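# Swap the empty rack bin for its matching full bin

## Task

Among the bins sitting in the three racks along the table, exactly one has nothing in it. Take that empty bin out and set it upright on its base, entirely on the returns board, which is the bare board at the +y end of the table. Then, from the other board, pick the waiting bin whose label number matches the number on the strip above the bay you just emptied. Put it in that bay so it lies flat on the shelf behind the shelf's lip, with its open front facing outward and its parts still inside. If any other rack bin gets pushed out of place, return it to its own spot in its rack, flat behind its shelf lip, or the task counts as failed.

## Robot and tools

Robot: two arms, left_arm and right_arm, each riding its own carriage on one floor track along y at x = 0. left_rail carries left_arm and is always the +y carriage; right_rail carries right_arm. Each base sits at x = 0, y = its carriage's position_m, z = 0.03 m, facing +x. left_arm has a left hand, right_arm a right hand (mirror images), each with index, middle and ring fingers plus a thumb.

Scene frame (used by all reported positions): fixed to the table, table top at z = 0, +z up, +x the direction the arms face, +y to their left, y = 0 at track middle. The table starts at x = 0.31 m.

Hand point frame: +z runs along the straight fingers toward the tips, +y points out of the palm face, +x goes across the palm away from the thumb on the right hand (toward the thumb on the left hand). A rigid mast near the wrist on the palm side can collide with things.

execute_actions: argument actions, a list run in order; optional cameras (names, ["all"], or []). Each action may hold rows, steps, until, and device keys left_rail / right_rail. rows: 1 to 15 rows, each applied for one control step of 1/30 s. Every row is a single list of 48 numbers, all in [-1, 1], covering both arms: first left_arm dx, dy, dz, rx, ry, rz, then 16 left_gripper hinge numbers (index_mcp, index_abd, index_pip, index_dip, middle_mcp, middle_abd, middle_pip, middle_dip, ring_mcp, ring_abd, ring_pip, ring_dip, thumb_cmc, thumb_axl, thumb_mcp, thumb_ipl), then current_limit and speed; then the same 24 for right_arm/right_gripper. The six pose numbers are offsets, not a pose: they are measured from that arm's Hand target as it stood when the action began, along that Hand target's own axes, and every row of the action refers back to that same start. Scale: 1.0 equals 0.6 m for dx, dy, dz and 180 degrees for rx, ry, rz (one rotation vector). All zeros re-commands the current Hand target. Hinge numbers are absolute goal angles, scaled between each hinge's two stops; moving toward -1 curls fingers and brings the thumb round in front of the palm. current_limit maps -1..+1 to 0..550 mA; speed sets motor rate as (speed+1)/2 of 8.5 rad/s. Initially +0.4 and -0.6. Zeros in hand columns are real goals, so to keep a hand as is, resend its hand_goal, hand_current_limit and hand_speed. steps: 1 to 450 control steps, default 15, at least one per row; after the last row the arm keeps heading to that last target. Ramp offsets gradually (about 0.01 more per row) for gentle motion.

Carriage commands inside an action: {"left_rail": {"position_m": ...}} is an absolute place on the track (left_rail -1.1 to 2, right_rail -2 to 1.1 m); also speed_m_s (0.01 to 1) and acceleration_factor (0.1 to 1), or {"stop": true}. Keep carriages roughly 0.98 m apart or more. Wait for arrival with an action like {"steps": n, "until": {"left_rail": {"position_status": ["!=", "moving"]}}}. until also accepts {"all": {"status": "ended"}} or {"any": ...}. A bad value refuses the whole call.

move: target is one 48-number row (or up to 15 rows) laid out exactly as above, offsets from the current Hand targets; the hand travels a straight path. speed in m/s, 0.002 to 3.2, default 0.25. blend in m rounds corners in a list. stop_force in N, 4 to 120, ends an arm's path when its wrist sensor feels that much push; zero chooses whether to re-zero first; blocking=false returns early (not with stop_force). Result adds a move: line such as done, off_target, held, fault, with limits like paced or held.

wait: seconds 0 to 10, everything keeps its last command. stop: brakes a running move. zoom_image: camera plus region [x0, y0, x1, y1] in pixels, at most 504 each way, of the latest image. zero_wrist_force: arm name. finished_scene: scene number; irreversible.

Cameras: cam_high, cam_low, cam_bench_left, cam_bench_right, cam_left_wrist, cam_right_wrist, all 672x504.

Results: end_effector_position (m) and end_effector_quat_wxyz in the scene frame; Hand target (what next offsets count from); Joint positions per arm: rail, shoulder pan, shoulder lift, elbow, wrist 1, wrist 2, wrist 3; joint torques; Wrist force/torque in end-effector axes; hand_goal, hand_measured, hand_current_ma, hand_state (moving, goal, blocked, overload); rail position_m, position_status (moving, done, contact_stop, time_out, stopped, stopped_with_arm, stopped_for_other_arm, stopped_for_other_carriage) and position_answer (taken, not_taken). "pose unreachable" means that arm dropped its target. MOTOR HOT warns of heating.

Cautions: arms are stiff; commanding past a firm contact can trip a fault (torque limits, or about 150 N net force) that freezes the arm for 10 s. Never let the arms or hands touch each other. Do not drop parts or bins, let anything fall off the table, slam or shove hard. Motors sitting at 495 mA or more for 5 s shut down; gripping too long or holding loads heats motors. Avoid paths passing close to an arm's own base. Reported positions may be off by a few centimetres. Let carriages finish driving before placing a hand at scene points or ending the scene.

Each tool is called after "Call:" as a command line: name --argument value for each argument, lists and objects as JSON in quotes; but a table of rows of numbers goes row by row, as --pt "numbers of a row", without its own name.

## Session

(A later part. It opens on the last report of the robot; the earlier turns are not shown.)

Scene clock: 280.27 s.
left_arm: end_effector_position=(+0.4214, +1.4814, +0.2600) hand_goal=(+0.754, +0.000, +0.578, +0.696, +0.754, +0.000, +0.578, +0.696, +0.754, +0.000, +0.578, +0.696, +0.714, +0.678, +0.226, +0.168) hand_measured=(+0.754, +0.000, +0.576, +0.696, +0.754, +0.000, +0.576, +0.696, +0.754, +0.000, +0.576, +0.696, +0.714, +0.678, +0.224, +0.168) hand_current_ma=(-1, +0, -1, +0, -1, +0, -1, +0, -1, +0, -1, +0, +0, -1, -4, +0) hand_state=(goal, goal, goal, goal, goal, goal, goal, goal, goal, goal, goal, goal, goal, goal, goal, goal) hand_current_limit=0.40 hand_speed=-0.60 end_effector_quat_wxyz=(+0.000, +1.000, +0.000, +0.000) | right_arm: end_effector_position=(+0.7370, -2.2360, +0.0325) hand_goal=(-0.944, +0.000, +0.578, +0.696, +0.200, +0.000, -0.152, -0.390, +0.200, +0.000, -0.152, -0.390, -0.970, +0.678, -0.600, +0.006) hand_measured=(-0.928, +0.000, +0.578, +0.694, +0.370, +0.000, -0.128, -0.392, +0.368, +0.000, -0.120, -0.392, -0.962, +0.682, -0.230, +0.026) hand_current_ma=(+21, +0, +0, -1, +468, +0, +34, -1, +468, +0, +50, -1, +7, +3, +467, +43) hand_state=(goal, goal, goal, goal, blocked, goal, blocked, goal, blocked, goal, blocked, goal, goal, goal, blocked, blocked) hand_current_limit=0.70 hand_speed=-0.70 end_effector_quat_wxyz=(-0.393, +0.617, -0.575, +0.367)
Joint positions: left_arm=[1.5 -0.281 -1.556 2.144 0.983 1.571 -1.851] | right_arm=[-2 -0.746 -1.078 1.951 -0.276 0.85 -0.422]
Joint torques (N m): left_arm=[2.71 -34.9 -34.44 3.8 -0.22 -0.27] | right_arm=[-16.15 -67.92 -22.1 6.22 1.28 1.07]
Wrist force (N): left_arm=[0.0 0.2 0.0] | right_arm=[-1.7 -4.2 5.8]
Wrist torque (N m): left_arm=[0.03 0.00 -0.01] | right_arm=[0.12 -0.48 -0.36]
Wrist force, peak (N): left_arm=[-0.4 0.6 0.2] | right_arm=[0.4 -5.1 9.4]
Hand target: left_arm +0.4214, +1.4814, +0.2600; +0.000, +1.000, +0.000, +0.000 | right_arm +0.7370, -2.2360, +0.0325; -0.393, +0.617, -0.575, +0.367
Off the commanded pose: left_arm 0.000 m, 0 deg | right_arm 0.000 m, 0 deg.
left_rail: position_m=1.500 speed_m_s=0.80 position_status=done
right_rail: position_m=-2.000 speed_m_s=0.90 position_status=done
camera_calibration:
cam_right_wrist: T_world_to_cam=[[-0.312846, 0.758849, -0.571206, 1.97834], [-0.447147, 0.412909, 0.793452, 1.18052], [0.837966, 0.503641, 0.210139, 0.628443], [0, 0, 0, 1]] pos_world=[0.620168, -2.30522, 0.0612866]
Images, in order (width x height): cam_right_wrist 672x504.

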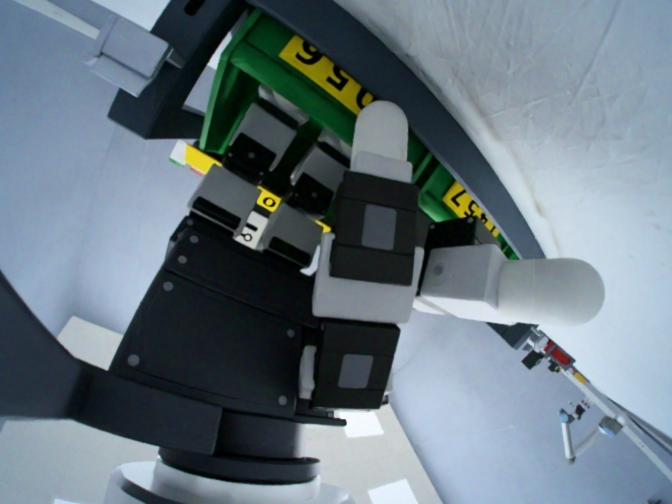

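Call:
move --pt "0 0 0 0 0 0 0.754 0 0.577 0.696 0.754 0 0.577 0.696 0.754 0 0.577 0.696 0.714 0.677 0.225 0.168 0.4 -0.6 0 -0.0242 -0.0113 0 0 0 -0.945 0 0.577 0.696 0.2 0 -0.153 -0.391 0.2 0 -0.153 -0.391 -0.971 0.677 -0.6 0.005 0.7 -0.7" --pt "0 0 0 0 0 0 0.754 0 0.577 0.696 0.754 0 0.577 0.696 0.754 0 0.577 0.696 0.714 0.677 0.225 0.168 0.4 -0.6 0.0042 0.0745 -0.2228 0 0 0 -0.945 0 0.577 0.696 0.2 0 -0.153 -0.391 0.2 0 -0.153 -0.391 -0.971 0.677 -0.6 0.005 0.7 -0.7" --speed '[0.03,0.06]' --cameras '["cam_right_wrist", "cam_bench_right"]'

Call:
zoom_image --camera "cam_bench_right" --region '[240, 250, 370, 380]'

Scene clock: 315.73 s.
left_arm: end_effector_position=(+0.4214, +1.4814, +0.2600) hand_goal=(+0.754, +0.000, +0.578, +0.696, +0.754, +0.000, +0.578, +0.696, +0.754, +0.000, +0.578, +0.696, +0.714, +0.678, +0.226, +0.168) hand_measured=(+0.754, +0.000, +0.576, +0.696, +0.754, +0.000, +0.576, +0.696, +0.754, +0.000, +0.576, +0.696, +0.714, +0.678, +0.224, +0.168) hand_current_ma=(-1, +0, -1, +0, -1, +0, -1, +0, -1, +0, -1, +0, +0, -1, -4, +0) hand_state=(goal, goal, goal, goal, goal, goal, goal, goal, goal, goal, goal, goal, goal, goal, goal, goal) hand_current_limit=0.40 hand_speed=-0.60 end_effector_quat_wxyz=(+0.000, +1.000, +0.000, +0.000) | right_arm: end_effector_position=(+0.5975, -2.2484, +0.0484) hand_goal=(-0.944, +0.000, +0.578, +0.696, +0.200, +0.000, -0.152, -0.390, +0.200, +0.000, -0.152, -0.390, -0.970, +0.678, -0.600, +0.006) hand_measured=(-0.928, +0.000, +0.578, +0.694, +0.324, +0.000, -0.110, -0.380, +0.306, +0.000, -0.100, -0.382, -0.952, +0.688, -0.236, +0.044) hand_current_ma=(+21, +0, +0, -1, +423, +0, +77, +10, +329, +0, +105, +8, +24, +14, +468, +107) hand_state=(goal, goal, goal, goal, blocked, goal, blocked, goal, blocked, goal, blocked, goal, goal, goal, blocked, blocked) hand_current_limit=0.70 hand_speed=-0.70 end_effector_quat_wxyz=(-0.393, +0.617, -0.575, +0.367)
Joint positions: left_arm=[1.5 -0.281 -1.556 2.144 0.983 1.571 -1.851] | right_arm=[-2 -0.96 -1.208 2.158 -0.215 0.681 -0.613]
Joint torques (N m): left_arm=[2.12 -35.01 -34.74 3.93 -0.53 -0.44] | right_arm=[-13.03 -67.12 -18.13 5.96 -4.08 -1.54]
Wrist force (N): left_arm=[-0.1 0.4 0.2] | right_arm=[-0.7 -0.7 1.0]
Wrist torque (N m): left_arm=[0.04 0.02 -0.02] | right_arm=[-0.02 -0.30 -0.05]
Wrist force, peak (N): left_arm=[-0.1 0.7 -0.3] | right_arm=[-0.1 0.5 10.9]
Hand target: left_arm +0.4214, +1.4814, +0.2600; +0.000, +1.000, +0.000, +0.000 | right_arm +0.5975, -2.2484, +0.0484; -0.393, +0.617, -0.575, +0.367
Off the commanded pose: left_arm 0.000 m, 0 deg | right_arm 0.000 m, 0 deg.
left_rail: position_m=1.500 speed_m_s=0.80 position_status=done
right_rail: position_m=-2.000 speed_m_s=0.90 position_status=done
move: done
camera_calibration:
cam_right_wrist: T_world_to_cam=[[-0.312812, 0.758818, -0.571266, 1.95313], [-0.44717, 0.412967, 0.793408, 1.11085], [0.837966, 0.50364, 0.210139, 0.748157], [0, 0, 0, 1]] pos_world=[0.480768, -2.31762, 0.0771864]
Images, in order (width x height): cam_bench_right 672x504, cam_right_wrist 672x504.

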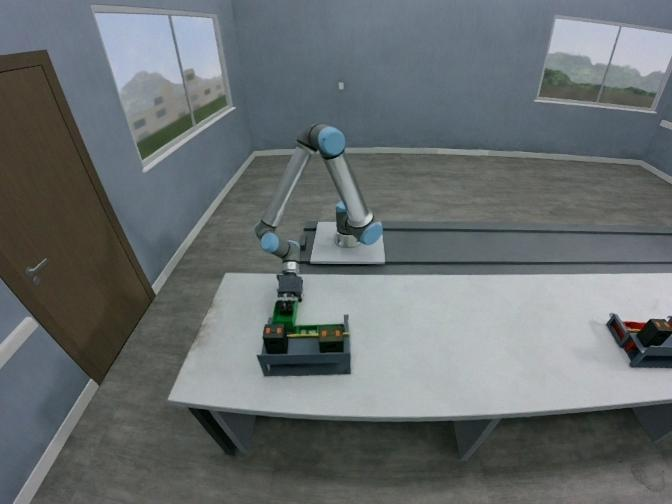

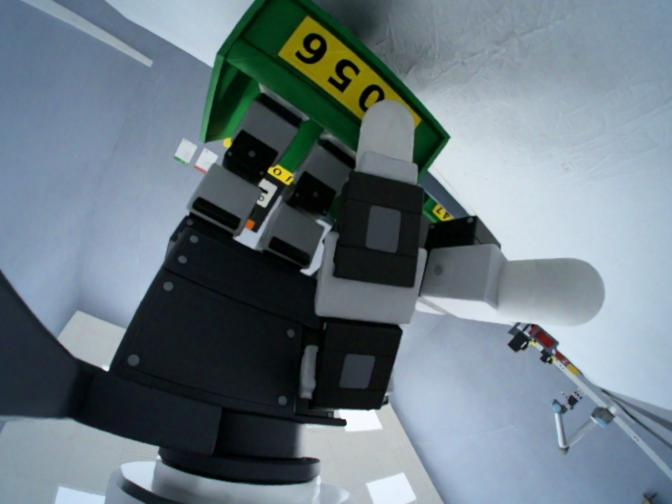

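Scaled by 3.877.

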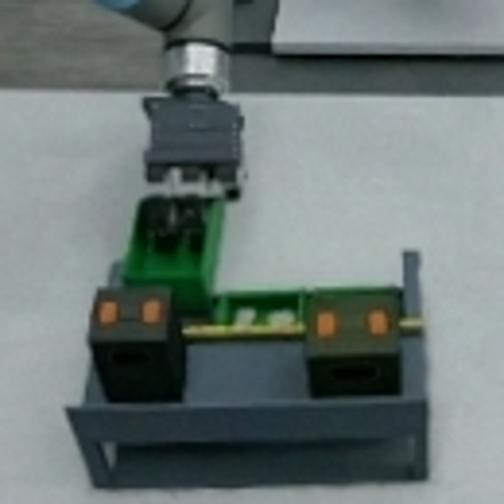

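Call:
move --target '[0,0,0,0,0,0,0.754,0,0.577,0.696,0.754,0,0.577,0.696,0.754,0,0.577,0.696,0.714,0.677,0.225,0.168,0.4,-0.6,0,0.0405,0.0189,0,0,0,-0.945,0,0.577,0.696,0.2,0,-0.153,-0.391,0.2,0,-0.153,-0.391,-0.971,0.677,-0.6,0.005,0.7,-0.7]' --speed 0.03 --stop_force 5 --cameras '["cam_right_wrist"]'

Scene clock: 324.90 s.
left_arm: end_effector_position=(+0.4214, +1.4814, +0.2600) hand_goal=(+0.754, +0.000, +0.578, +0.696, +0.754, +0.000, +0.578, +0.696, +0.754, +0.000, +0.578, +0.696, +0.714, +0.678, +0.226, +0.168) hand_measured=(+0.754, +0.000, +0.576, +0.696, +0.754, +0.000, +0.576, +0.696, +0.754, +0.000, +0.576, +0.696, +0.714, +0.678, +0.224, +0.168) hand_current_ma=(-1, +0, -1, +0, -1, +0, -1, +0, -1, +0, -1, +0, +0, -1, -4, +0) hand_state=(goal, goal, goal, goal, goal, goal, goal, goal, goal, goal, goal, goal, goal, goal, goal, goal) hand_current_limit=0.40 hand_speed=-0.60 end_effector_quat_wxyz=(+0.000, +1.000, +0.000, +0.000) | right_arm: end_effector_position=(+0.5974, -2.2484, +0.0364) hand_goal=(-0.944, +0.000, +0.578, +0.696, +0.200, +0.000, -0.152, -0.390, +0.200, +0.000, -0.152, -0.390, -0.970, +0.678, -0.600, +0.006) hand_measured=(-0.928, +0.000, +0.578, +0.694, +0.316, +0.002, -0.110, -0.384, +0.298, +0.004, -0.100, -0.382, -0.948, +0.692, -0.236, +0.054) hand_current_ma=(+21, +0, +0, -1, +383, +0, +77, +5, +298, +1, +105, +7, +30, +19, +467, +148) hand_state=(goal, goal, goal, goal, blocked, goal, blocked, goal, blocked, goal, blocked, goal, blocked, goal, blocked, blocked) hand_current_limit=0.70 hand_speed=-0.70 end_effector_quat_wxyz=(-0.393, +0.617, -0.575, +0.367)
Joint positions: left_arm=[1.5 -0.281 -1.556 2.144 0.983 1.571 -1.851] | right_arm=[-2 -0.96 -1.189 2.163 -0.239 0.681 -0.614]
Joint torques (N m): left_arm=[2.32 -35.67 -34.69 3.94 -0.38 -0.25] | right_arm=[-2.93 -66.21 -30.57 6.23 2.11 0.98]
Wrist force (N): left_arm=[0.0 0.3 0.0] | right_arm=[-0.9 -3.1 -0.2]
Wrist torque (N m): left_arm=[0.05 0.00 -0.01] | right_arm=[0.36 -0.11 -0.34]
Wrist force, peak (N): left_arm=[0.2 0.6 0.0] | right_arm=[-0.3 -7.8 -5.0]
Hand target: left_arm +0.4214, +1.4814, +0.2600; +0.000, +1.000, +0.000, +0.000 | right_arm +0.5974, -2.2484, +0.0364; -0.393, +0.617, -0.575, +0.367 (not the last commanded pose)
Off the commanded pose: left_arm 0.000 m, 0 deg | right_arm 0.015 m, 0 deg.
left_rail: position_m=1.500 speed_m_s=0.80 position_status=done
right_rail: position_m=-2.000 speed_m_s=0.90 position_status=done
move: contact (right_arm)
camera_calibration:
cam_right_wrist: T_world_to_cam=[[-0.31291, 0.75881, -0.571222, 1.94622], [-0.447181, 0.41289, 0.793443, 1.12022], [0.837924, 0.503716, 0.210128, 0.75098], [0, 0, 0, 1]] pos_world=[0.480668, -2.31762, 0.0650866]
Images, in order (width x height): cam_right_wrist 672x504.

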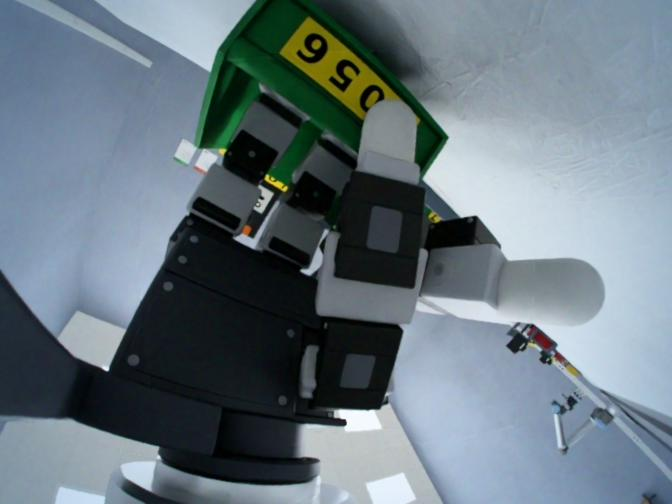

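Call:
move --target '[0,0,0,0,0,0,0.754,0,0.577,0.696,0.754,0,0.577,0.696,0.754,0,0.577,0.696,0.714,0.677,0.225,0.168,0.4,-0.6,0,0.0196,0.0092,0,0,0,-0.945,0,0.577,0.696,0.2,0,-0.153,-0.391,0.2,0,-0.153,-0.391,-0.971,0.677,-0.6,0.005,0.7,-0.7]' --speed 0.03 --stop_force 10 --cameras '["cam_right_wrist"]'

Scene clock: 336.63 s.
left_arm: end_effector_position=(+0.4214, +1.4814, +0.2600) hand_goal=(+0.754, +0.000, +0.578, +0.696, +0.754, +0.000, +0.578, +0.696, +0.754, +0.000, +0.578, +0.696, +0.714, +0.678, +0.226, +0.168) hand_measured=(+0.754, +0.000, +0.576, +0.696, +0.754, +0.000, +0.576, +0.696, +0.754, +0.000, +0.576, +0.696, +0.714, +0.678, +0.224, +0.168) hand_current_ma=(-1, +0, -1, +0, -1, +0, -1, +0, -1, +0, -1, +0, +0, -1, -4, +0) hand_state=(goal, goal, goal, goal, goal, goal, goal, goal, goal, goal, goal, goal, goal, goal, goal, goal) hand_current_limit=0.40 hand_speed=-0.60 end_effector_quat_wxyz=(+0.000, +1.000, +0.000, +0.000) | right_arm: end_effector_position=(+0.5975, -2.2485, +0.0347) hand_goal=(-0.944, +0.000, +0.578, +0.696, +0.200, +0.000, -0.152, -0.390, +0.200, +0.000, -0.152, -0.390, -0.970, +0.678, -0.600, +0.006) hand_measured=(-0.928, +0.000, +0.578, +0.694, +0.316, +0.004, -0.108, -0.374, +0.298, +0.006, -0.100, -0.374, -0.944, +0.696, -0.236, +0.058) hand_current_ma=(+21, +0, +0, -1, +379, +2, +85, +21, +301, +4, +105, +18, +39, +30, +468, +166) hand_state=(goal, goal, goal, goal, blocked, goal, blocked, goal, blocked, goal, blocked, goal, blocked, goal, blocked, blocked) hand_current_limit=0.70 hand_speed=-0.70 end_effector_quat_wxyz=(-0.393, +0.617, -0.575, +0.367)
Joint positions: left_arm=[1.5 -0.281 -1.556 2.144 0.983 1.571 -1.851] | right_arm=[-2 -0.96 -1.186 2.163 -0.242 0.681 -0.614]
Joint torques (N m): left_arm=[2.88 -35.12 -34.78 4 -0.54 -0.41] | right_arm=[13.29 -62.87 -29.29 6.54 2.31 1.42]
Wrist force (N): left_arm=[-0.2 0.1 0.1] | right_arm=[-0.5 -4.4 -0.9]
Wrist torque (N m): left_arm=[0.01 0.03 -0.02] | right_arm=[0.67 -0.08 -0.48]
Wrist force, peak (N): left_arm=[-0.2 0.6 -0.2] | right_arm=[-0.8 -10.0 -9.5]
Hand target: left_arm +0.4214, +1.4814, +0.2600; +0.000, +1.000, +0.000, +0.000 | right_arm +0.5975, -2.2485, +0.0347; -0.393, +0.617, -0.575, +0.367 (not the last commanded pose)
Off the commanded pose: left_arm 0.000 m, 0 deg | right_arm 0.011 m, 0 deg.
left_rail: position_m=1.500 speed_m_s=0.80 position_status=done
right_rail: position_m=-2.000 speed_m_s=0.90 position_status=done
move: contact (right_arm)
camera_calibration:
cam_right_wrist: T_world_to_cam=[[-0.312815, 0.758725, -0.571388, 1.94517], [-0.447246, 0.413049, 0.793323, 1.12199], [0.837925, 0.503714, 0.210129, 0.751278], [0, 0, 0, 1]] pos_world=[0.480768, -2.31772, 0.063486]
Images, in order (width x height): cam_right_wrist 672x504.

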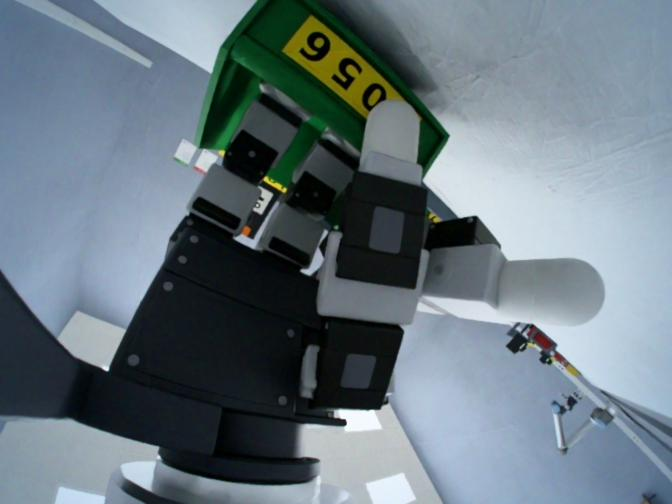

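Call:
move --target '[0,0,0,0,0,0,0.754,0,0.577,0.696,0.754,0,0.577,0.696,0.754,0,0.577,0.696,0.714,0.677,0.225,0.168,0.4,-0.6,0,0,0,0.0222,0,0,-0.945,0,0.577,0.696,0.2,0,-0.153,-0.391,0.2,0,-0.153,-0.391,-0.971,0.677,-0.6,0.005,0.6,-0.7]' --speed 0.05

Call:
move --target '[0,0,0,0,0,0,0.754,0,0.577,0.696,0.754,0,0.577,0.696,0.754,0,0.577,0.696,0.714,0.677,0.225,0.168,0.4,-0.6,0,0.0164,0.0064,0,0,0,-0.945,0,0.577,0.696,0.2,0,-0.153,-0.391,0.2,0,-0.153,-0.391,-0.971,0.677,-0.6,0.005,0.6,-0.7]' --speed 0.03 --stop_force 9 --cameras '["cam_right_wrist"]'

Scene clock: 379.93 s.
left_arm: end_effector_position=(+0.4214, +1.4814, +0.2600) hand_goal=(+0.754, +0.000, +0.578, +0.696, +0.754, +0.000, +0.578, +0.696, +0.754, +0.000, +0.578, +0.696, +0.714, +0.678, +0.226, +0.168) hand_measured=(+0.754, +0.000, +0.576, +0.696, +0.754, +0.000, +0.576, +0.696, +0.754, +0.000, +0.576, +0.696, +0.714, +0.678, +0.224, +0.168) hand_current_ma=(-1, +0, -1, +0, -1, +0, -1, +0, -1, +0, -1, +0, +0, -1, -4, +0) hand_state=(goal, goal, goal, goal, goal, goal, goal, goal, goal, goal, goal, goal, goal, goal, goal, goal) hand_current_limit=0.40 hand_speed=-0.60 end_effector_quat_wxyz=(+0.000, +1.000, +0.000, +0.000) | right_arm: end_effector_position=(+0.5975, -2.2485, +0.0347) hand_goal=(-0.944, +0.000, +0.578, +0.696, +0.200, +0.000, -0.152, -0.390, +0.200, +0.000, -0.152, -0.390, -0.970, +0.678, -0.600, +0.006) hand_measured=(-0.928, +0.000, +0.578, +0.694, +0.310, +0.004, -0.108, -0.382, +0.294, +0.004, -0.100, -0.388, -0.944, +0.696, -0.236, +0.058) hand_current_ma=(+21, +0, +0, -1, +352, +2, +85, +6, +280, +2, +105, +1, +39, +30, +440, +166) hand_state=(goal, goal, goal, goal, blocked, goal, blocked, goal, blocked, goal, blocked, goal, blocked, goal, blocked, blocked) hand_current_limit=0.60 hand_speed=-0.70 end_effector_quat_wxyz=(-0.414, +0.603, -0.562, +0.386)
Joint positions: left_arm=[1.5 -0.281 -1.556 2.144 0.983 1.571 -1.851] | right_arm=[-2 -0.982 -1.192 2.198 -0.347 0.625 -0.562]
Joint torques (N m): left_arm=[2.39 -35.37 -34.67 4.06 -0.61 -0.44] | right_arm=[-13.28 -64.82 -15.81 -2.22 -3.91 1.95]
Wrist force (N): left_arm=[-0.3 0.0 0.1] | right_arm=[-1.3 -1.1 0.2]
Wrist torque (N m): left_arm=[0.00 0.04 -0.03] | right_arm=[-0.08 -0.22 -0.29]
Wrist force, peak (N): left_arm=[0.2 0.7 -0.1] | right_arm=[-0.7 -4.9 -1.3]
Hand target: left_arm +0.4214, +1.4814, +0.2600; +0.000, +1.000, +0.000, +0.000 | right_arm +0.5975, -2.2485, +0.0347; -0.414, +0.603, -0.562, +0.386
Off the commanded pose: left_arm 0.000 m, 0 deg | right_arm 0.000 m, 0 deg.
left_rail: position_m=1.500 speed_m_s=0.80 position_status=done
right_rail: position_m=-2.000 speed_m_s=0.90 position_status=done
move: done

Scene clock: 381.57 s.
left_arm: end_effector_position=(+0.4214, +1.4814, +0.2600) hand_goal=(+0.754, +0.000, +0.578, +0.696, +0.754, +0.000, +0.578, +0.696, +0.754, +0.000, +0.578, +0.696, +0.714, +0.678, +0.226, +0.168) hand_measured=(+0.754, +0.000, +0.576, +0.696, +0.754, +0.000, +0.576, +0.696, +0.754, +0.000, +0.576, +0.696, +0.714, +0.678, +0.224, +0.168) hand_current_ma=(-1, +0, -1, +0, -1, +0, -1, +0, -1, +0, -1, +0, +0, -1, -4, +0) hand_state=(goal, goal, goal, goal, goal, goal, goal, goal, goal, goal, goal, goal, goal, goal, goal, goal) hand_current_limit=0.40 hand_speed=-0.60 end_effector_quat_wxyz=(+0.000, +1.000, +0.000, +0.000) | right_arm: end_effector_position=(+0.5976, -2.2486, +0.0274) hand_goal=(-0.944, +0.000, +0.578, +0.696, +0.200, +0.000, -0.152, -0.390, +0.200, +0.000, -0.152, -0.390, -0.970, +0.678, -0.600, +0.006) hand_measured=(-0.928, +0.000, +0.578, +0.694, +0.308, +0.004, -0.108, -0.382, +0.294, +0.006, -0.104, -0.384, -0.944, +0.698, -0.236, +0.058) hand_current_ma=(+21, +0, +0, -1, +342, +3, +85, +7, +283, +4, +95, +4, +40, +33, +440, +166) hand_state=(goal, goal, goal, goal, blocked, goal, blocked, goal, blocked, goal, blocked, goal, blocked, goal, blocked, blocked) hand_current_limit=0.60 hand_speed=-0.70 end_effector_quat_wxyz=(-0.414, +0.603, -0.562, +0.386)
Joint positions: left_arm=[1.5 -0.281 -1.556 2.144 0.983 1.571 -1.851] | right_arm=[-2 -0.982 -1.179 2.2 -0.362 0.625 -0.561]
Joint torques (N m): left_arm=[3.21 -34.77 -34.58 3.87 -0.55 -0.34] | right_arm=[-3.14 -61.32 -27.33 6.32 3.57 1.53]
Wrist force (N): left_arm=[-0.1 0.0 0.1] | right_arm=[-1.0 -6.6 -4.0]
Wrist torque (N m): left_arm=[0.00 0.02 -0.01] | right_arm=[0.89 0.15 -0.81]
Wrist force, peak (N): left_arm=[0.0 0.7 -0.1] | right_arm=[-2.5 -24.7 -22.6]
Hand target: left_arm +0.4214, +1.4814, +0.2600; +0.000, +1.000, +0.000, +0.000 | right_arm +0.5976, -2.2486, +0.0274; -0.414, +0.603, -0.562, +0.386 (not the last commanded pose)
Off the commanded pose: left_arm 0.000 m, 0 deg | right_arm 0.003 m, 0 deg.
left_rail: position_m=1.500 speed_m_s=0.80 position_status=done
right_rail: position_m=-2.000 speed_m_s=0.90 position_status=done
move: contact (right_arm)
camera_calibration:
cam_right_wrist: T_world_to_cam=[[-0.272472, 0.761506, -0.588105, 1.92362], [-0.501443, 0.409273, 0.762267, 1.15264], [0.821166, 0.502598, 0.270336, 0.758718], [0, 0, 0, 1]] pos_world=[0.479083, -2.31792, 0.0475646]
Images, in order (width x height): cam_right_wrist 672x504.

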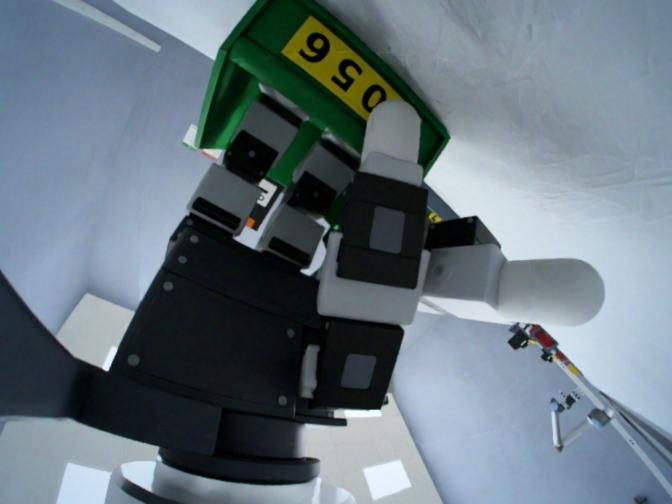

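Call:
execute_actions --actions '[{"rows": [[0,0,0,0,0,0,0.754,0,0.577,0.696,0.754,0,0.577,0.696,0.754,0,0.577,0.696,0.714,0.677,0.225,0.168,0.4,-0.6,0,0,0,0,0,0,-0.945,0,0.577,0.696,0.34,0,-0.12,-0.391,0.34,0,-0.12,-0.391,-0.971,0.677,-0.2,0.0,0.5,-0.9]], "steps": 60}, {"rows": [[0,0,0,0,0,0,0.754,0,0.577,0.696,0.754,0,0.577,0.696,0.754,0,0.577,0.696,0.714,0.677,0.225,0.168,0.4,-0.6,0,0,0,0,0,0,-0.945,0,0.577,0.696,0.5,0,-0.153,-0.391,0.5,0,-0.153,-0.391,-0.971,0.677,0.056,-0.319,0.5,-0.7]], "steps": 60}]' --cameras '["cam_right_wrist", "cam_bench_right"]'

Call:
zoom_image --camera "cam_bench_right" --region '[250, 270, 340, 360]'

Scene clock: 410.70 s.
left_arm: end_effector_position=(+0.4214, +1.4814, +0.2600) hand_goal=(+0.754, +0.000, +0.578, +0.696, +0.754, +0.000, +0.578, +0.696, +0.754, +0.000, +0.578, +0.696, +0.714, +0.678, +0.226, +0.168) hand_measured=(+0.754, +0.000, +0.576, +0.696, +0.754, +0.000, +0.576, +0.696, +0.754, +0.000, +0.576, +0.696, +0.714, +0.678, +0.224, +0.168) hand_current_ma=(-1, +0, -1, +0, -1, +0, -1, +0, -1, +0, -1, +0, +0, -1, -4, +0) hand_state=(goal, goal, goal, goal, goal, goal, goal, goal, goal, goal, goal, goal, goal, goal, goal, goal) hand_current_limit=0.40 hand_speed=-0.60 end_effector_quat_wxyz=(+0.000, +1.000, +0.000, +0.000) | right_arm: end_effector_position=(+0.5976, -2.2486, +0.0274) hand_goal=(-0.944, +0.000, +0.578, +0.696, +0.500, +0.000, -0.152, -0.390, +0.500, +0.000, -0.152, -0.390, -0.970, +0.678, +0.056, -0.318) hand_measured=(-0.928, +0.000, +0.578, +0.694, +0.484, +0.002, -0.150, -0.388, +0.486, +0.004, -0.148, -0.386, -0.962, +0.682, +0.054, -0.314) hand_current_ma=(+21, +0, +0, -1, -21, +1, +1, +2, -18, +2, +2, +2, +8, +4, -1, +3) hand_state=(goal, goal, goal, goal, goal, goal, goal, goal, goal, goal, goal, goal, goal, goal, goal, goal) hand_current_limit=0.50 hand_speed=-0.70 end_effector_quat_wxyz=(-0.414, +0.603, -0.562, +0.386)
Joint positions: left_arm=[1.5 -0.281 -1.556 2.144 0.983 1.571 -1.851] | right_arm=[-2 -0.982 -1.179 2.2 -0.362 0.625 -0.561]
Joint torques (N m): left_arm=[3.03 -34.06 -35.43 4.09 -0.71 -0.45] | right_arm=[-2.07 -61.25 -25.94 3.46 -3 -0.4]
Wrist force (N): left_arm=[0.1 0.2 -0.1] | right_arm=[-1.0 -1.7 -0.3]
Wrist torque (N m): left_arm=[0.04 -0.02 0.00] | right_arm=[-0.09 0.00 -0.32]
Wrist force, peak (N): left_arm=[-0.2 0.8 0.0] | right_arm=[-1.0 -7.4 -4.3]
Hand target: left_arm +0.4214, +1.4814, +0.2600; +0.000, +1.000, +0.000, +0.000 | right_arm +0.5976, -2.2486, +0.0274; -0.414, +0.603, -0.562, +0.386
Off the commanded pose: left_arm 0.000 m, 0 deg | right_arm 0.000 m, 0 deg.
left_rail: position_m=1.500 speed_m_s=0.80 position_status=done
right_rail: position_m=-2.000 speed_m_s=0.90 position_status=done
camera_calibration:
cam_right_wrist: T_world_to_cam=[[-0.272472, 0.761506, -0.588105, 1.92362], [-0.501443, 0.409273, 0.762267, 1.15264], [0.821166, 0.502598, 0.270336, 0.758718], [0, 0, 0, 1]] pos_world=[0.479083, -2.31792, 0.0475646]
Images, in order (width x height): cam_bench_right 672x504, cam_right_wrist 672x504.

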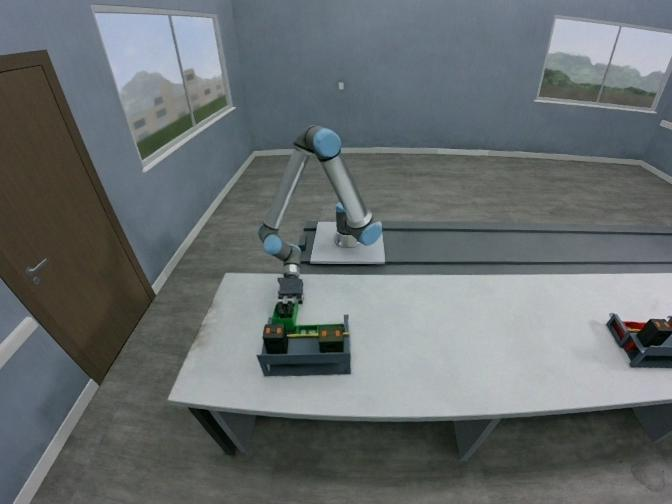

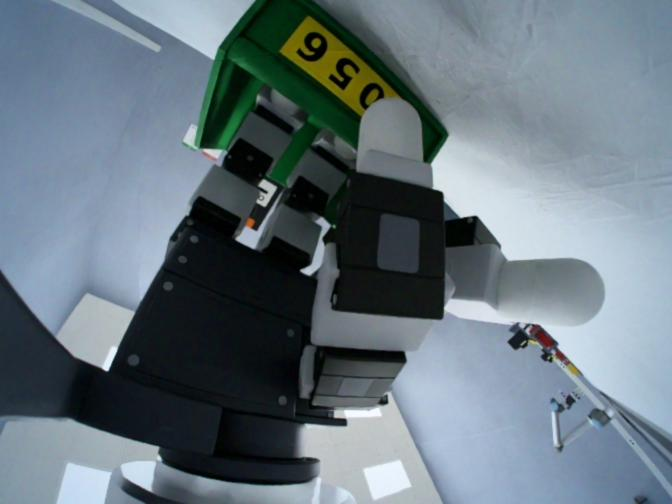

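Scaled by 5.600.

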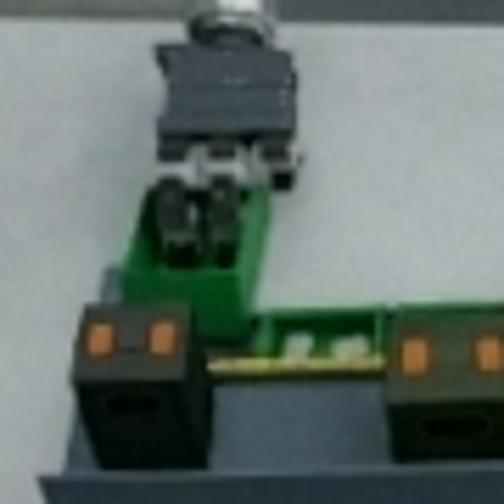

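Call:
move --pt "0 0 0 0 0 0 0.754 0 0.577 0.696 0.754 0 0.577 0.696 0.754 0 0.577 0.696 0.714 0.677 0.225 0.168 0.4 -0.6 0 -0.0467 -0.0179 0 0 0 -0.945 0 0.577 0.696 0.5 0 -0.153 -0.391 0.5 0 -0.153 -0.391 -0.971 0.677 0.056 -0.319 0.5 -0.2" --pt "0 0 0 0 0 0 0.754 0 0.577 0.696 0.754 0 0.577 0.696 0.754 0 0.577 0.696 0.714 0.677 0.225 0.168 0.4 -0.6 0 -0.2178 -0.0836 0 0 0 0.342 0 0.0657 0.696 0.342 0 0.0657 0.696 0.754 0 0.577 0.696 -0.971 0.677 0.056 -0.319 0.5 -0.2" --pt "0 0 0 0 0 0 0.754 0 0.577 0.696 0.754 0 0.577 0.696 0.754 0 0.577 0.696 0.714 0.677 0.225 0.168 0.4 -0.6 0.1328 -0.275 -0.0163 0.0263 0.4704 0.1529 0.342 0 0.0657 0.696 0.342 0 0.0657 0.696 0.754 0 0.577 0.696 -0.571 0.677 0.337 0.1135 0.5 -0.2" --speed '[0.05,0.2,0.3]' --cameras '["cam_right_wrist"]'

Scene clock: 478.47 s.
left_arm: end_effector_position=(+0.4214, +1.4814, +0.2600) hand_goal=(+0.754, +0.000, +0.578, +0.696, +0.754, +0.000, +0.578, +0.696, +0.754, +0.000, +0.578, +0.696, +0.714, +0.678, +0.226, +0.168) hand_measured=(+0.754, +0.000, +0.576, +0.696, +0.754, +0.000, +0.576, +0.696, +0.754, +0.000, +0.576, +0.696, +0.714, +0.678, +0.224, +0.168) hand_current_ma=(-1, +0, -1, +0, -1, +0, -1, +0, -1, +0, -1, +0, +0, -1, -4, +0) hand_state=(goal, goal, goal, goal, goal, goal, goal, goal, goal, goal, goal, goal, goal, goal, goal, goal) hand_current_limit=0.40 hand_speed=-0.60 end_effector_quat_wxyz=(+0.000, +1.000, +0.000, +0.000) | right_arm: end_effector_position=(+0.6530, -2.3244, +0.1850) hand_goal=(+0.342, +0.000, +0.066, +0.696, +0.342, +0.000, +0.066, +0.696, +0.754, +0.000, +0.578, +0.696, -0.570, +0.678, +0.338, +0.114) hand_measured=(+0.330, +0.000, +0.068, +0.694, +0.338, +0.002, +0.064, +0.694, +0.736, +0.004, +0.570, +0.692, -0.572, +0.680, +0.334, +0.112) hand_current_ma=(-15, +0, +1, -1, -3, +1, -2, -1, -27, +1, -7, -2, -1, +2, -5, -2) hand_state=(goal, goal, goal, goal, goal, goal, goal, goal, goal, goal, goal, goal, goal, goal, goal, goal) hand_current_limit=0.50 hand_speed=-0.20 end_effector_quat_wxyz=(+0.027, -0.035, +0.792, -0.608)
Joint positions: left_arm=[1.5 -0.281 -1.556 2.144 0.983 1.571 -1.851] | right_arm=[-2 -0.464 -1.237 1.901 -0.192 2.536 0.397]
Joint torques (N m): left_arm=[2.69 -34.79 -35.11 3.98 -0.91 -0.23] | right_arm=[12.96 -53.13 -42.95 4.92 4.28 2.03]
Wrist force (N): left_arm=[0.1 0.4 0.3] | right_arm=[-0.9 -1.5 -0.8]
Wrist torque (N m): left_arm=[0.04 -0.01 -0.01] | right_arm=[-0.02 0.00 -0.30]
Wrist force, peak (N): left_arm=[0.4 0.6 -0.4] | right_arm=[-0.9 -3.2 -0.5]
Hand target: left_arm +0.4214, +1.4814, +0.2600; +0.000, +1.000, +0.000, +0.000 | right_arm +0.6530, -2.3244, +0.1850; +0.027, -0.035, +0.792, -0.608
Off the commanded pose: left_arm 0.000 m, 0 deg | right_arm 0.000 m, 0 deg.
left_rail: position_m=1.500 speed_m_s=0.80 position_status=done
right_rail: position_m=-2.000 speed_m_s=0.90 position_status=done
move: done
camera_calibration:
cam_right_wrist: T_world_to_cam=[[0.762856, 0.223406, -0.606746, 0.165797], [0.392742, 0.585341, 0.709316, 0.92645], [0.513619, -0.7794, 0.35879, -2.0868], [0, 0, 0, 1]] pos_world=[0.581486, -2.20578, 0.192174]
Images, in order (width x height): cam_right_wrist 672x504.

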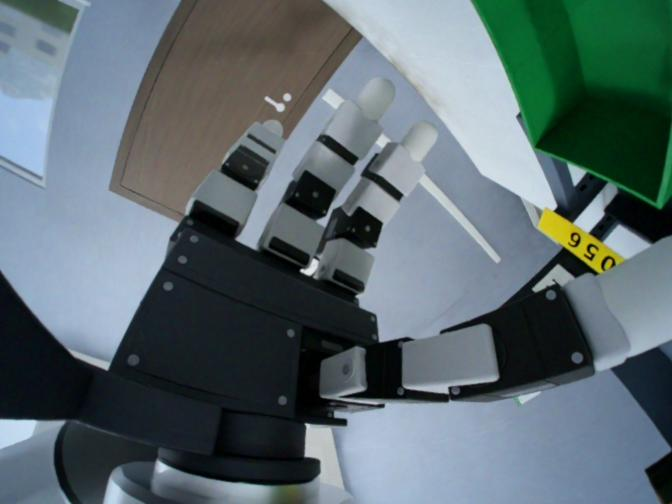

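Call:
move --target '[0,0,0,0,0,0,0.754,0,0.577,0.696,0.754,0,0.577,0.696,0.754,0,0.577,0.696,0.714,0.677,0.225,0.168,0.4,-0.6,0,0.1037,0.0328,0,0,0,0.342,0,0.0657,0.696,0.342,0,0.0657,0.696,0.754,0,0.577,0.696,-0.571,0.677,0.337,0.1135,0.5,-0.2]' --speed 0.12 --cameras '["cam_right_wrist"]'

Scene clock: 495.80 s.
left_arm: end_effector_position=(+0.4214, +1.4814, +0.2600) hand_goal=(+0.754, +0.000, +0.578, +0.696, +0.754, +0.000, +0.578, +0.696, +0.754, +0.000, +0.578, +0.696, +0.714, +0.678, +0.226, +0.168) hand_measured=(+0.754, +0.000, +0.576, +0.696, +0.754, +0.000, +0.576, +0.696, +0.754, +0.000, +0.576, +0.696, +0.714, +0.678, +0.224, +0.168) hand_current_ma=(-1, +0, -1, +0, -1, +0, -1, +0, -1, +0, -1, +0, +0, -1, -4, +0) hand_state=(goal, goal, goal, goal, goal, goal, goal, goal, goal, goal, goal, goal, goal, goal, goal, goal) hand_current_limit=0.40 hand_speed=-0.60 end_effector_quat_wxyz=(+0.000, +1.000, +0.000, +0.000) | right_arm: end_effector_position=(+0.6533, -2.3274, +0.1199) hand_goal=(+0.342, +0.000, +0.066, +0.696, +0.342, +0.000, +0.066, +0.696, +0.754, +0.000, +0.578, +0.696, -0.570, +0.678, +0.338, +0.114) hand_measured=(+0.330, +0.000, +0.068, +0.694, +0.338, +0.002, +0.064, +0.694, +0.736, +0.004, +0.570, +0.692, -0.572, +0.680, +0.334, +0.112) hand_current_ma=(-15, +0, +1, -1, -4, +1, -2, -1, -27, +1, -6, -2, -1, +2, -5, -2) hand_state=(goal, goal, goal, goal, goal, goal, goal, goal, goal, goal, goal, goal, goal, goal, goal, goal) hand_current_limit=0.50 hand_speed=-0.20 end_effector_quat_wxyz=(+0.027, -0.035, +0.792, -0.608)
Joint positions: left_arm=[1.5 -0.281 -1.556 2.144 0.983 1.571 -1.851] | right_arm=[-2 -0.468 -1.162 1.938 -0.308 2.533 0.394]
Joint torques (N m): left_arm=[3.23 -34.79 -34.37 4.04 -0.94 -0.34] | right_arm=[-12.02 -55.57 -23.92 -2.93 -1.78 -1.77]
Wrist force (N): left_arm=[-0.1 0.0 0.0] | right_arm=[-1.1 -1.9 -0.5]
Wrist torque (N m): left_arm=[0.01 0.01 -0.02] | right_arm=[-0.11 0.03 -0.17]
Wrist force, peak (N): left_arm=[0.0 0.6 0.2] | right_arm=[-0.9 -2.7 -0.8]
Hand target: left_arm +0.4214, +1.4814, +0.2600; +0.000, +1.000, +0.000, +0.000 | right_arm +0.6533, -2.3274, +0.1198; +0.027, -0.035, +0.792, -0.608
Off the commanded pose: left_arm 0.000 m, 0 deg | right_arm 0.000 m, 0 deg.
left_rail: position_m=1.500 speed_m_s=0.80 position_status=done
right_rail: position_m=-2.000 speed_m_s=0.90 position_status=done
move: done
camera_calibration:
cam_right_wrist: T_world_to_cam=[[0.762856, 0.223406, -0.606746, 0.126717], [0.392742, 0.585341, 0.709316, 0.974206], [0.513619, -0.7794, 0.35879, -2.06586], [0, 0, 0, 1]] pos_world=[0.581786, -2.20868, 0.127074]
Images, in order (width x height): cam_right_wrist 672x504.

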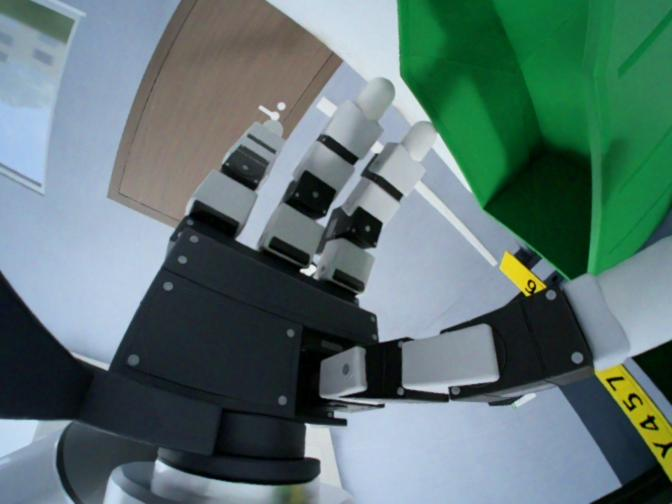

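Call:
move --target '[0,0,0,0,0,0,0.754,0,0.577,0.696,0.754,0,0.577,0.696,0.754,0,0.577,0.696,0.714,0.677,0.225,0.168,0.4,-0.6,0.0167,0.0868,0.0235,0,0,0,0.342,0,0.0657,0.696,0.342,0,0.0657,0.696,0.754,0,0.577,0.696,-0.571,0.677,0.337,0.1135,0.5,-0.2]' --speed 0.06 --stop_force 6 --cameras '["cam_right_wrist"]'

Scene clock: 533.93 s.
left_arm: end_effector_position=(+0.4214, +1.4814, +0.2600) hand_goal=(+0.754, +0.000, +0.578, +0.696, +0.754, +0.000, +0.578, +0.696, +0.754, +0.000, +0.578, +0.696, +0.714, +0.678, +0.226, +0.168) hand_measured=(+0.754, +0.000, +0.576, +0.696, +0.754, +0.000, +0.576, +0.696, +0.754, +0.000, +0.576, +0.696, +0.714, +0.678, +0.224, +0.168) hand_current_ma=(-1, +0, -1, +0, -1, +0, -1, +0, -1, +0, -1, +0, +0, -1, -4, +0) hand_state=(goal, goal, goal, goal, goal, goal, goal, goal, goal, goal, goal, goal, goal, goal, goal, goal) hand_current_limit=0.40 hand_speed=-0.60 end_effector_quat_wxyz=(+0.000, +1.000, +0.000, +0.000) | right_arm: end_effector_position=(+0.6433, -2.3284, +0.0658) hand_goal=(+0.342, +0.000, +0.066, +0.696, +0.342, +0.000, +0.066, +0.696, +0.754, +0.000, +0.578, +0.696, -0.570, +0.678, +0.338, +0.114) hand_measured=(+0.330, +0.000, +0.068, +0.694, +0.338, +0.002, +0.064, +0.694, +0.736, +0.004, +0.570, +0.692, -0.572, +0.680, +0.334, +0.112) hand_current_ma=(-15, +0, +1, -1, -4, +1, -2, -1, -27, +1, -6, -2, -1, +2, -5, -2) hand_state=(goal, goal, goal, goal, goal, goal, goal, goal, goal, goal, goal, goal, goal, goal, goal, goal) hand_current_limit=0.50 hand_speed=-0.20 end_effector_quat_wxyz=(+0.027, -0.035, +0.792, -0.608)
Joint positions: left_arm=[1.5 -0.281 -1.556 2.144 0.983 1.571 -1.851] | right_arm=[-2 -0.478 -1.105 1.982 -0.414 2.524 0.387]
Joint torques (N m): left_arm=[3.08 -34.88 -35.13 4.07 -0.8 -0.33] | right_arm=[-11.53 -57.94 -20.51 -3.05 -2.04 -1.54]
Wrist force (N): left_arm=[0.0 0.5 0.0] | right_arm=[-0.8 -2.2 -0.6]
Wrist torque (N m): left_arm=[0.06 0.00 -0.02] | right_arm=[-0.14 -0.01 -0.16]
Wrist force, peak (N): left_arm=[-0.1 0.3 0.7] | right_arm=[-1.3 -2.5 -0.5]
Hand target: left_arm +0.4214, +1.4814, +0.2600; +0.000, +1.000, +0.000, +0.000 | right_arm +0.6433, -2.3284, +0.0658; +0.027, -0.035, +0.792, -0.608
Off the commanded pose: left_arm 0.000 m, 0 deg | right_arm 0.000 m, 0 deg.
left_rail: position_m=1.500 speed_m_s=0.80 position_status=done
right_rail: position_m=-2.000 speed_m_s=0.90 position_status=done
move: done
camera_calibration:
cam_right_wrist: T_world_to_cam=[[0.762856, 0.223406, -0.606746, 0.101744], [0.392742, 0.585341, 0.709316, 1.01709], [0.513619, -0.7794, 0.35879, -2.04209], [0, 0, 0, 1]] pos_world=[0.571786, -2.20968, 0.0729745]
Images, in order (width x height): cam_right_wrist 672x504.

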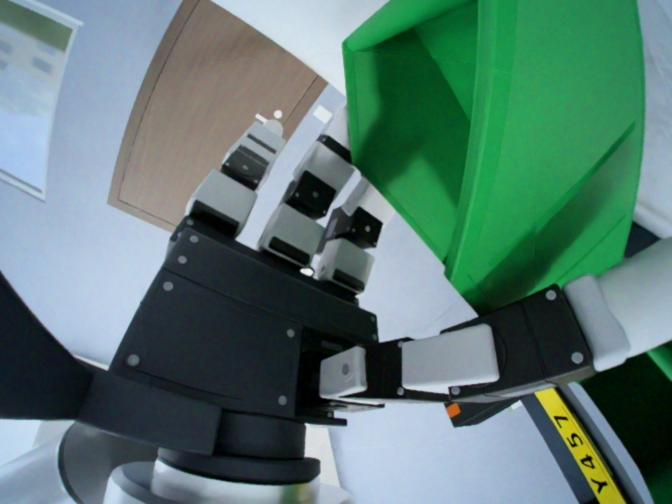

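Call:
execute_actions --actions '[{"rows": [[0,0,0,0,0,0,0.754,0,0.577,0.696,0.754,0,0.577,0.696,0.754,0,0.577,0.696,0.714,0.677,0.225,0.168,0.4,-0.6,0,0,0,0,0,0,-0.068,0,0.0657,0.696,-0.068,0,0.0657,0.696,0.754,0,0.577,0.696,-0.571,0.677,-0.112,0.1135,0.6,-0.7]], "steps": 80}]' --cameras '["cam_right_wrist"]'

Scene clock: 545.80 s.
left_arm: end_effector_position=(+0.4214, +1.4814, +0.2600) hand_goal=(+0.754, +0.000, +0.578, +0.696, +0.754, +0.000, +0.578, +0.696, +0.754, +0.000, +0.578, +0.696, +0.714, +0.678, +0.226, +0.168) hand_measured=(+0.754, +0.000, +0.576, +0.696, +0.754, +0.000, +0.576, +0.696, +0.754, +0.000, +0.576, +0.696, +0.714, +0.678, +0.224, +0.168) hand_current_ma=(-1, +0, -1, +0, -1, +0, -1, +0, -1, +0, -1, +0, +0, -1, -4, +0) hand_state=(goal, goal, goal, goal, goal, goal, goal, goal, goal, goal, goal, goal, goal, goal, goal, goal) hand_current_limit=0.40 hand_speed=-0.60 end_effector_quat_wxyz=(+0.000, +1.000, +0.000, +0.000) | right_arm: end_effector_position=(+0.6433, -2.3284, +0.0658) hand_goal=(-0.068, +0.000, +0.066, +0.696, -0.068, +0.000, +0.066, +0.696, +0.754, +0.000, +0.578, +0.696, -0.570, +0.678, -0.112, +0.114) hand_measured=(+0.164, +0.000, +0.096, +0.704, +0.164, +0.002, +0.090, +0.704, +0.736, +0.004, +0.570, +0.692, -0.572, +0.680, +0.212, +0.112) hand_current_ma=(+440, +0, +47, +8, +440, +1, +37, +7, -27, +1, -6, -2, -2, +1, +440, -2) hand_state=(blocked, goal, blocked, goal, blocked, goal, blocked, goal, goal, goal, goal, goal, goal, goal, blocked, goal) hand_current_limit=0.60 hand_speed=-0.70 end_effector_quat_wxyz=(+0.027, -0.035, +0.792, -0.608)
Joint positions: left_arm=[1.5 -0.281 -1.556 2.144 0.983 1.571 -1.851] | right_arm=[-2 -0.478 -1.105 1.982 -0.414 2.524 0.387]
Joint torques (N m): left_arm=[2.63 -34.93 -35.08 3.98 -0.93 -0.39] | right_arm=[-7.51 -60.32 -26.38 2.43 -1.6 -1.41]
Wrist force (N): left_arm=[0.1 0.2 0.4] | right_arm=[-0.6 -8.4 -3.3]
Wrist torque (N m): left_arm=[0.00 0.00 -0.01] | right_arm=[0.14 -0.15 -0.15]
Wrist force, peak (N): left_arm=[-0.2 0.7 0.2] | right_arm=[-0.7 -8.9 -3.4]
Hand target: left_arm +0.4214, +1.4814, +0.2600; +0.000, +1.000, +0.000, +0.000 | right_arm +0.6433, -2.3284, +0.0658; +0.027, -0.035, +0.792, -0.608
Off the commanded pose: left_arm 0.000 m, 0 deg | right_arm 0.000 m, 0 deg.
left_rail: position_m=1.500 speed_m_s=0.80 position_status=done
right_rail: position_m=-2.000 speed_m_s=0.90 position_status=done
camera_calibration:
cam_right_wrist: T_world_to_cam=[[0.762856, 0.223406, -0.606746, 0.101744], [0.392742, 0.585341, 0.709316, 1.01709], [0.513619, -0.7794, 0.35879, -2.04209], [0, 0, 0, 1]] pos_world=[0.571786, -2.20968, 0.0729745]
Images, in order (width x height): cam_right_wrist 672x504.

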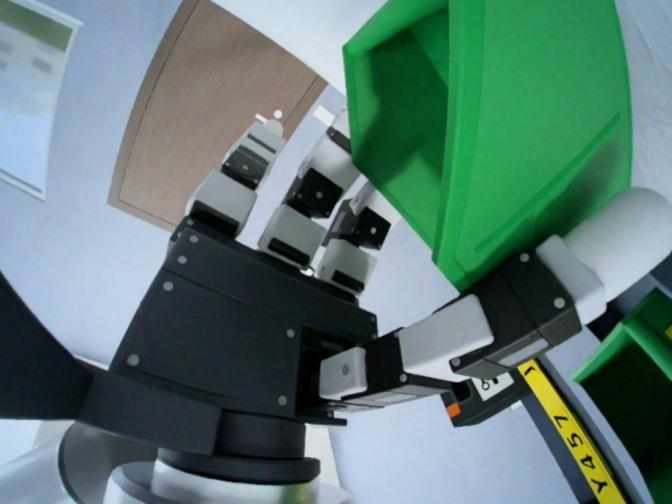

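Call:
move --pt "0 0 0 0 0 0 0.754 0 0.577 0.696 0.754 0 0.577 0.696 0.754 0 0.577 0.696 0.714 0.677 0.225 0.168 0.4 -0.6 0 -0.0483 -0.013 0 0 0 -0.068 0 0.0657 0.696 -0.068 0 0.0657 0.696 0.754 0 0.577 0.696 -0.571 0.677 -0.112 0.1135 0.6 -0.7" --pt "0 0 0 0 0 0 0.754 0 0.577 0.696 0.754 0 0.577 0.696 0.754 0 0.577 0.696 0.714 0.677 0.225 0.168 0.4 -0.6 0.1992 -0.1243 -0.0513 0 0 0 -0.068 0 0.0657 0.696 -0.068 0 0.0657 0.696 0.754 0 0.577 0.696 -0.571 0.677 -0.112 0.1135 0.6 -0.7" --speed '[0.05,0.12]' --cameras '["cam_right_wrist"]'

Scene clock: 558.63 s.
left_arm: end_effector_position=(+0.4214, +1.4814, +0.2600) hand_goal=(+0.754, +0.000, +0.578, +0.696, +0.754, +0.000, +0.578, +0.696, +0.754, +0.000, +0.578, +0.696, +0.714, +0.678, +0.226, +0.168) hand_measured=(+0.754, +0.000, +0.576, +0.696, +0.754, +0.000, +0.576, +0.696, +0.754, +0.000, +0.576, +0.696, +0.714, +0.678, +0.224, +0.168) hand_current_ma=(-1, +0, -1, +0, -1, +0, -1, +0, -1, +0, -1, +0, +0, -1, -4, +0) hand_state=(goal, goal, goal, goal, goal, goal, goal, goal, goal, goal, goal, goal, goal, goal, goal, goal) hand_current_limit=0.40 hand_speed=-0.60 end_effector_quat_wxyz=(+0.000, +1.000, +0.000, +0.000) | right_arm: end_effector_position=(+0.5234, -2.3285, +0.1457) hand_goal=(-0.068, +0.000, +0.066, +0.696, -0.068, +0.000, +0.066, +0.696, +0.754, +0.000, +0.578, +0.696, -0.570, +0.678, -0.112, +0.114) hand_measured=(+0.146, -0.002, +0.110, +0.714, +0.148, -0.002, +0.102, +0.712, +0.736, +0.004, +0.570, +0.692, -0.566, +0.680, +0.210, +0.112) hand_current_ma=(+440, -1, +85, +24, +440, -1, +61, +18, -27, +1, -6, -2, +3, +1, +440, -2) hand_state=(blocked, goal, blocked, goal, blocked, goal, blocked, goal, goal, goal, goal, goal, goal, goal, blocked, goal) hand_current_limit=0.60 hand_speed=-0.70 end_effector_quat_wxyz=(+0.027, -0.035, +0.792, -0.608)
Joint positions: left_arm=[1.5 -0.281 -1.556 2.144 0.983 1.571 -1.851] | right_arm=[-2 -0.594 -1.385 2.187 -0.402 2.418 0.308]
Joint torques (N m): left_arm=[3.73 -35.36 -35.25 3.95 -0.86 -0.34] | right_arm=[-11.47 -58.17 -24.12 -3.69 -1.96 -1.41]
Wrist force (N): left_arm=[0.1 0.3 0.2] | right_arm=[-1.2 -0.7 0.6]
Wrist torque (N m): left_arm=[0.02 0.00 -0.01] | right_arm=[-0.16 0.02 -0.20]
Wrist force, peak (N): left_arm=[-0.1 0.6 0.5] | right_arm=[-0.5 -9.2 -3.1]
Hand target: left_arm +0.4214, +1.4814, +0.2600; +0.000, +1.000, +0.000, +0.000 | right_arm +0.5233, -2.3285, +0.1458; +0.027, -0.035, +0.792, -0.608
Off the commanded pose: left_arm 0.000 m, 0 deg | right_arm 0.000 m, 0 deg.
left_rail: position_m=1.500 speed_m_s=0.80 position_status=done
right_rail: position_m=-2.000 speed_m_s=0.90 position_status=done
move: done
camera_calibration:
cam_right_wrist: T_world_to_cam=[[0.762856, 0.223406, -0.606746, 0.241712], [0.392742, 0.585341, 0.709316, 1.00757], [0.513619, -0.7794, 0.35879, -2.00925], [0, 0, 0, 1]] pos_world=[0.451886, -2.20978, 0.152874]
Images, in order (width x height): cam_right_wrist 672x504.

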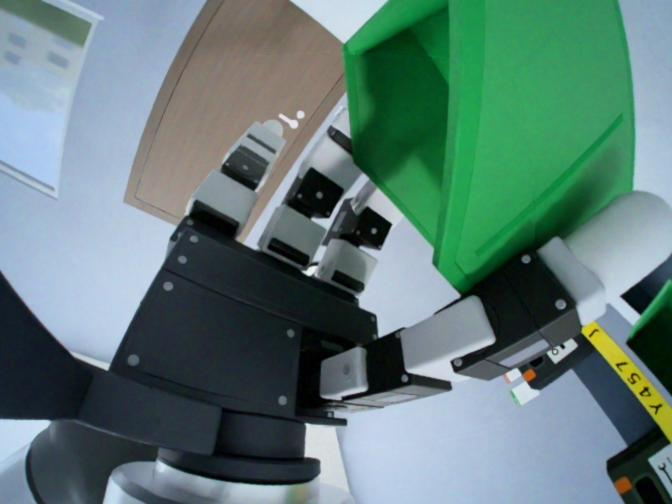

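Call:
execute_actions --actions '[{"left_rail": {"position_m": 2.0, "speed_m_s": 0.6, "acceleration_factor": 0.5}, "right_rail": {"position_m": 0.55, "speed_m_s": 0.6, "acceleration_factor": 0.35}}, {"steps": 400, "until": {"all": {"status": "ended"}}}]' --cameras '["cam_right_wrist", "cam_low"]'

Scene clock: 586.07 s.
left_arm: end_effector_position=(+0.4214, +1.9811, +0.2600) hand_goal=(+0.754, +0.000, +0.578, +0.696, +0.754, +0.000, +0.578, +0.696, +0.754, +0.000, +0.578, +0.696, +0.714, +0.678, +0.226, +0.168) hand_measured=(+0.754, +0.000, +0.576, +0.696, +0.754, +0.000, +0.576, +0.696, +0.754, +0.000, +0.576, +0.696, +0.714, +0.678, +0.224, +0.168) hand_current_ma=(-1, +0, -1, +0, -1, +0, -1, +0, -1, +0, -1, +0, +0, -1, -4, +0) hand_state=(goal, goal, goal, goal, goal, goal, goal, goal, goal, goal, goal, goal, goal, goal, goal, goal) hand_current_limit=0.40 hand_speed=-0.60 end_effector_quat_wxyz=(+0.000, +1.000, +0.000, +0.000) | right_arm: end_effector_position=(+0.5233, +0.2212, +0.1458) hand_goal=(-0.068, +0.000, +0.066, +0.696, -0.068, +0.000, +0.066, +0.696, +0.754, +0.000, +0.578, +0.696, -0.570, +0.678, -0.112, +0.114) hand_measured=(+0.146, -0.002, +0.110, +0.714, +0.148, -0.002, +0.102, +0.712, +0.736, +0.002, +0.570, +0.692, -0.566, +0.680, +0.210, +0.112) hand_current_ma=(+440, -1, +85, +24, +440, -1, +61, +18, -27, +1, -6, -2, +3, +1, +440, -2) hand_state=(blocked, goal, blocked, goal, blocked, goal, blocked, goal, goal, goal, goal, goal, goal, goal, blocked, goal) hand_current_limit=0.60 hand_speed=-0.70 end_effector_quat_wxyz=(+0.027, -0.035, +0.792, -0.608)
Joint positions: left_arm=[2 -0.281 -1.556 2.144 0.983 1.571 -1.851] | right_arm=[0.55 -0.594 -1.385 2.187 -0.402 2.418 0.308]
Joint torques (N m): left_arm=[3.04 -35 -35.72 3.99 -1.14 -0.35] | right_arm=[1.46 -44.12 -37.04 3.05 -1.49 -1.18]
Wrist force (N): left_arm=[-0.1 0.2 0.3] | right_arm=[-1.3 -0.8 0.4]
Wrist torque (N m): left_arm=[0.00 0.02 -0.01] | right_arm=[-0.15 0.04 -0.21]
Wrist force, peak (N): left_arm=[0.0 1.3 0.1] | right_arm=[-1.4 -1.1 1.0]
Hand target: left_arm +0.4214, +1.9811, +0.2600; +0.000, +1.000, +0.000, +0.000 | right_arm +0.5233, +0.2212, +0.1458; +0.027, -0.035, +0.792, -0.608
Off the commanded pose: left_arm 0.000 m, 0 deg | right_arm 0.000 m, 0 deg.
left_rail: position_m=2.000 speed_m_s=0.60 position_status=done
right_rail: position_m=0.550 speed_m_s=0.60 position_status=done
camera_calibration:
cam_right_wrist: T_world_to_cam=[[0.762856, 0.223406, -0.606746, -0.327771], [0.392742, 0.585341, 0.709316, -0.48491], [0.513619, -0.7794, 0.35879, -0.0220001], [0, 0, 0, 1]] pos_world=[0.451786, 0.339917, 0.152974]
Images, in order (width x height): cam_low 672x504, cam_right_wrist 672x504.

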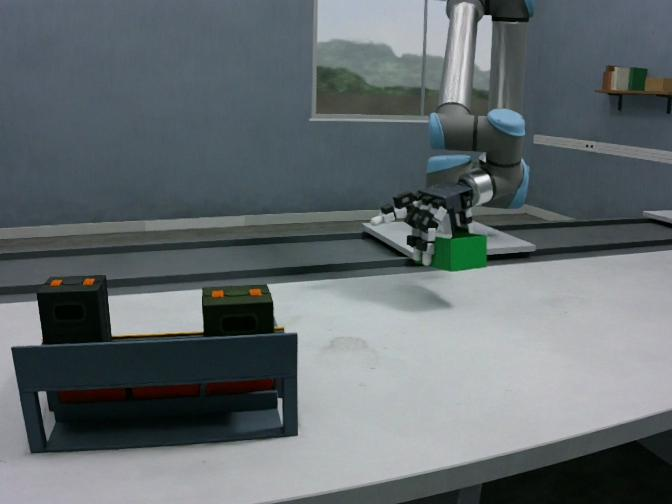

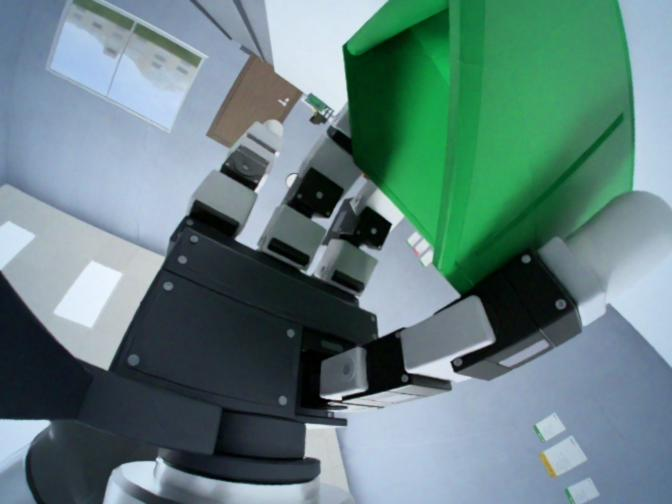

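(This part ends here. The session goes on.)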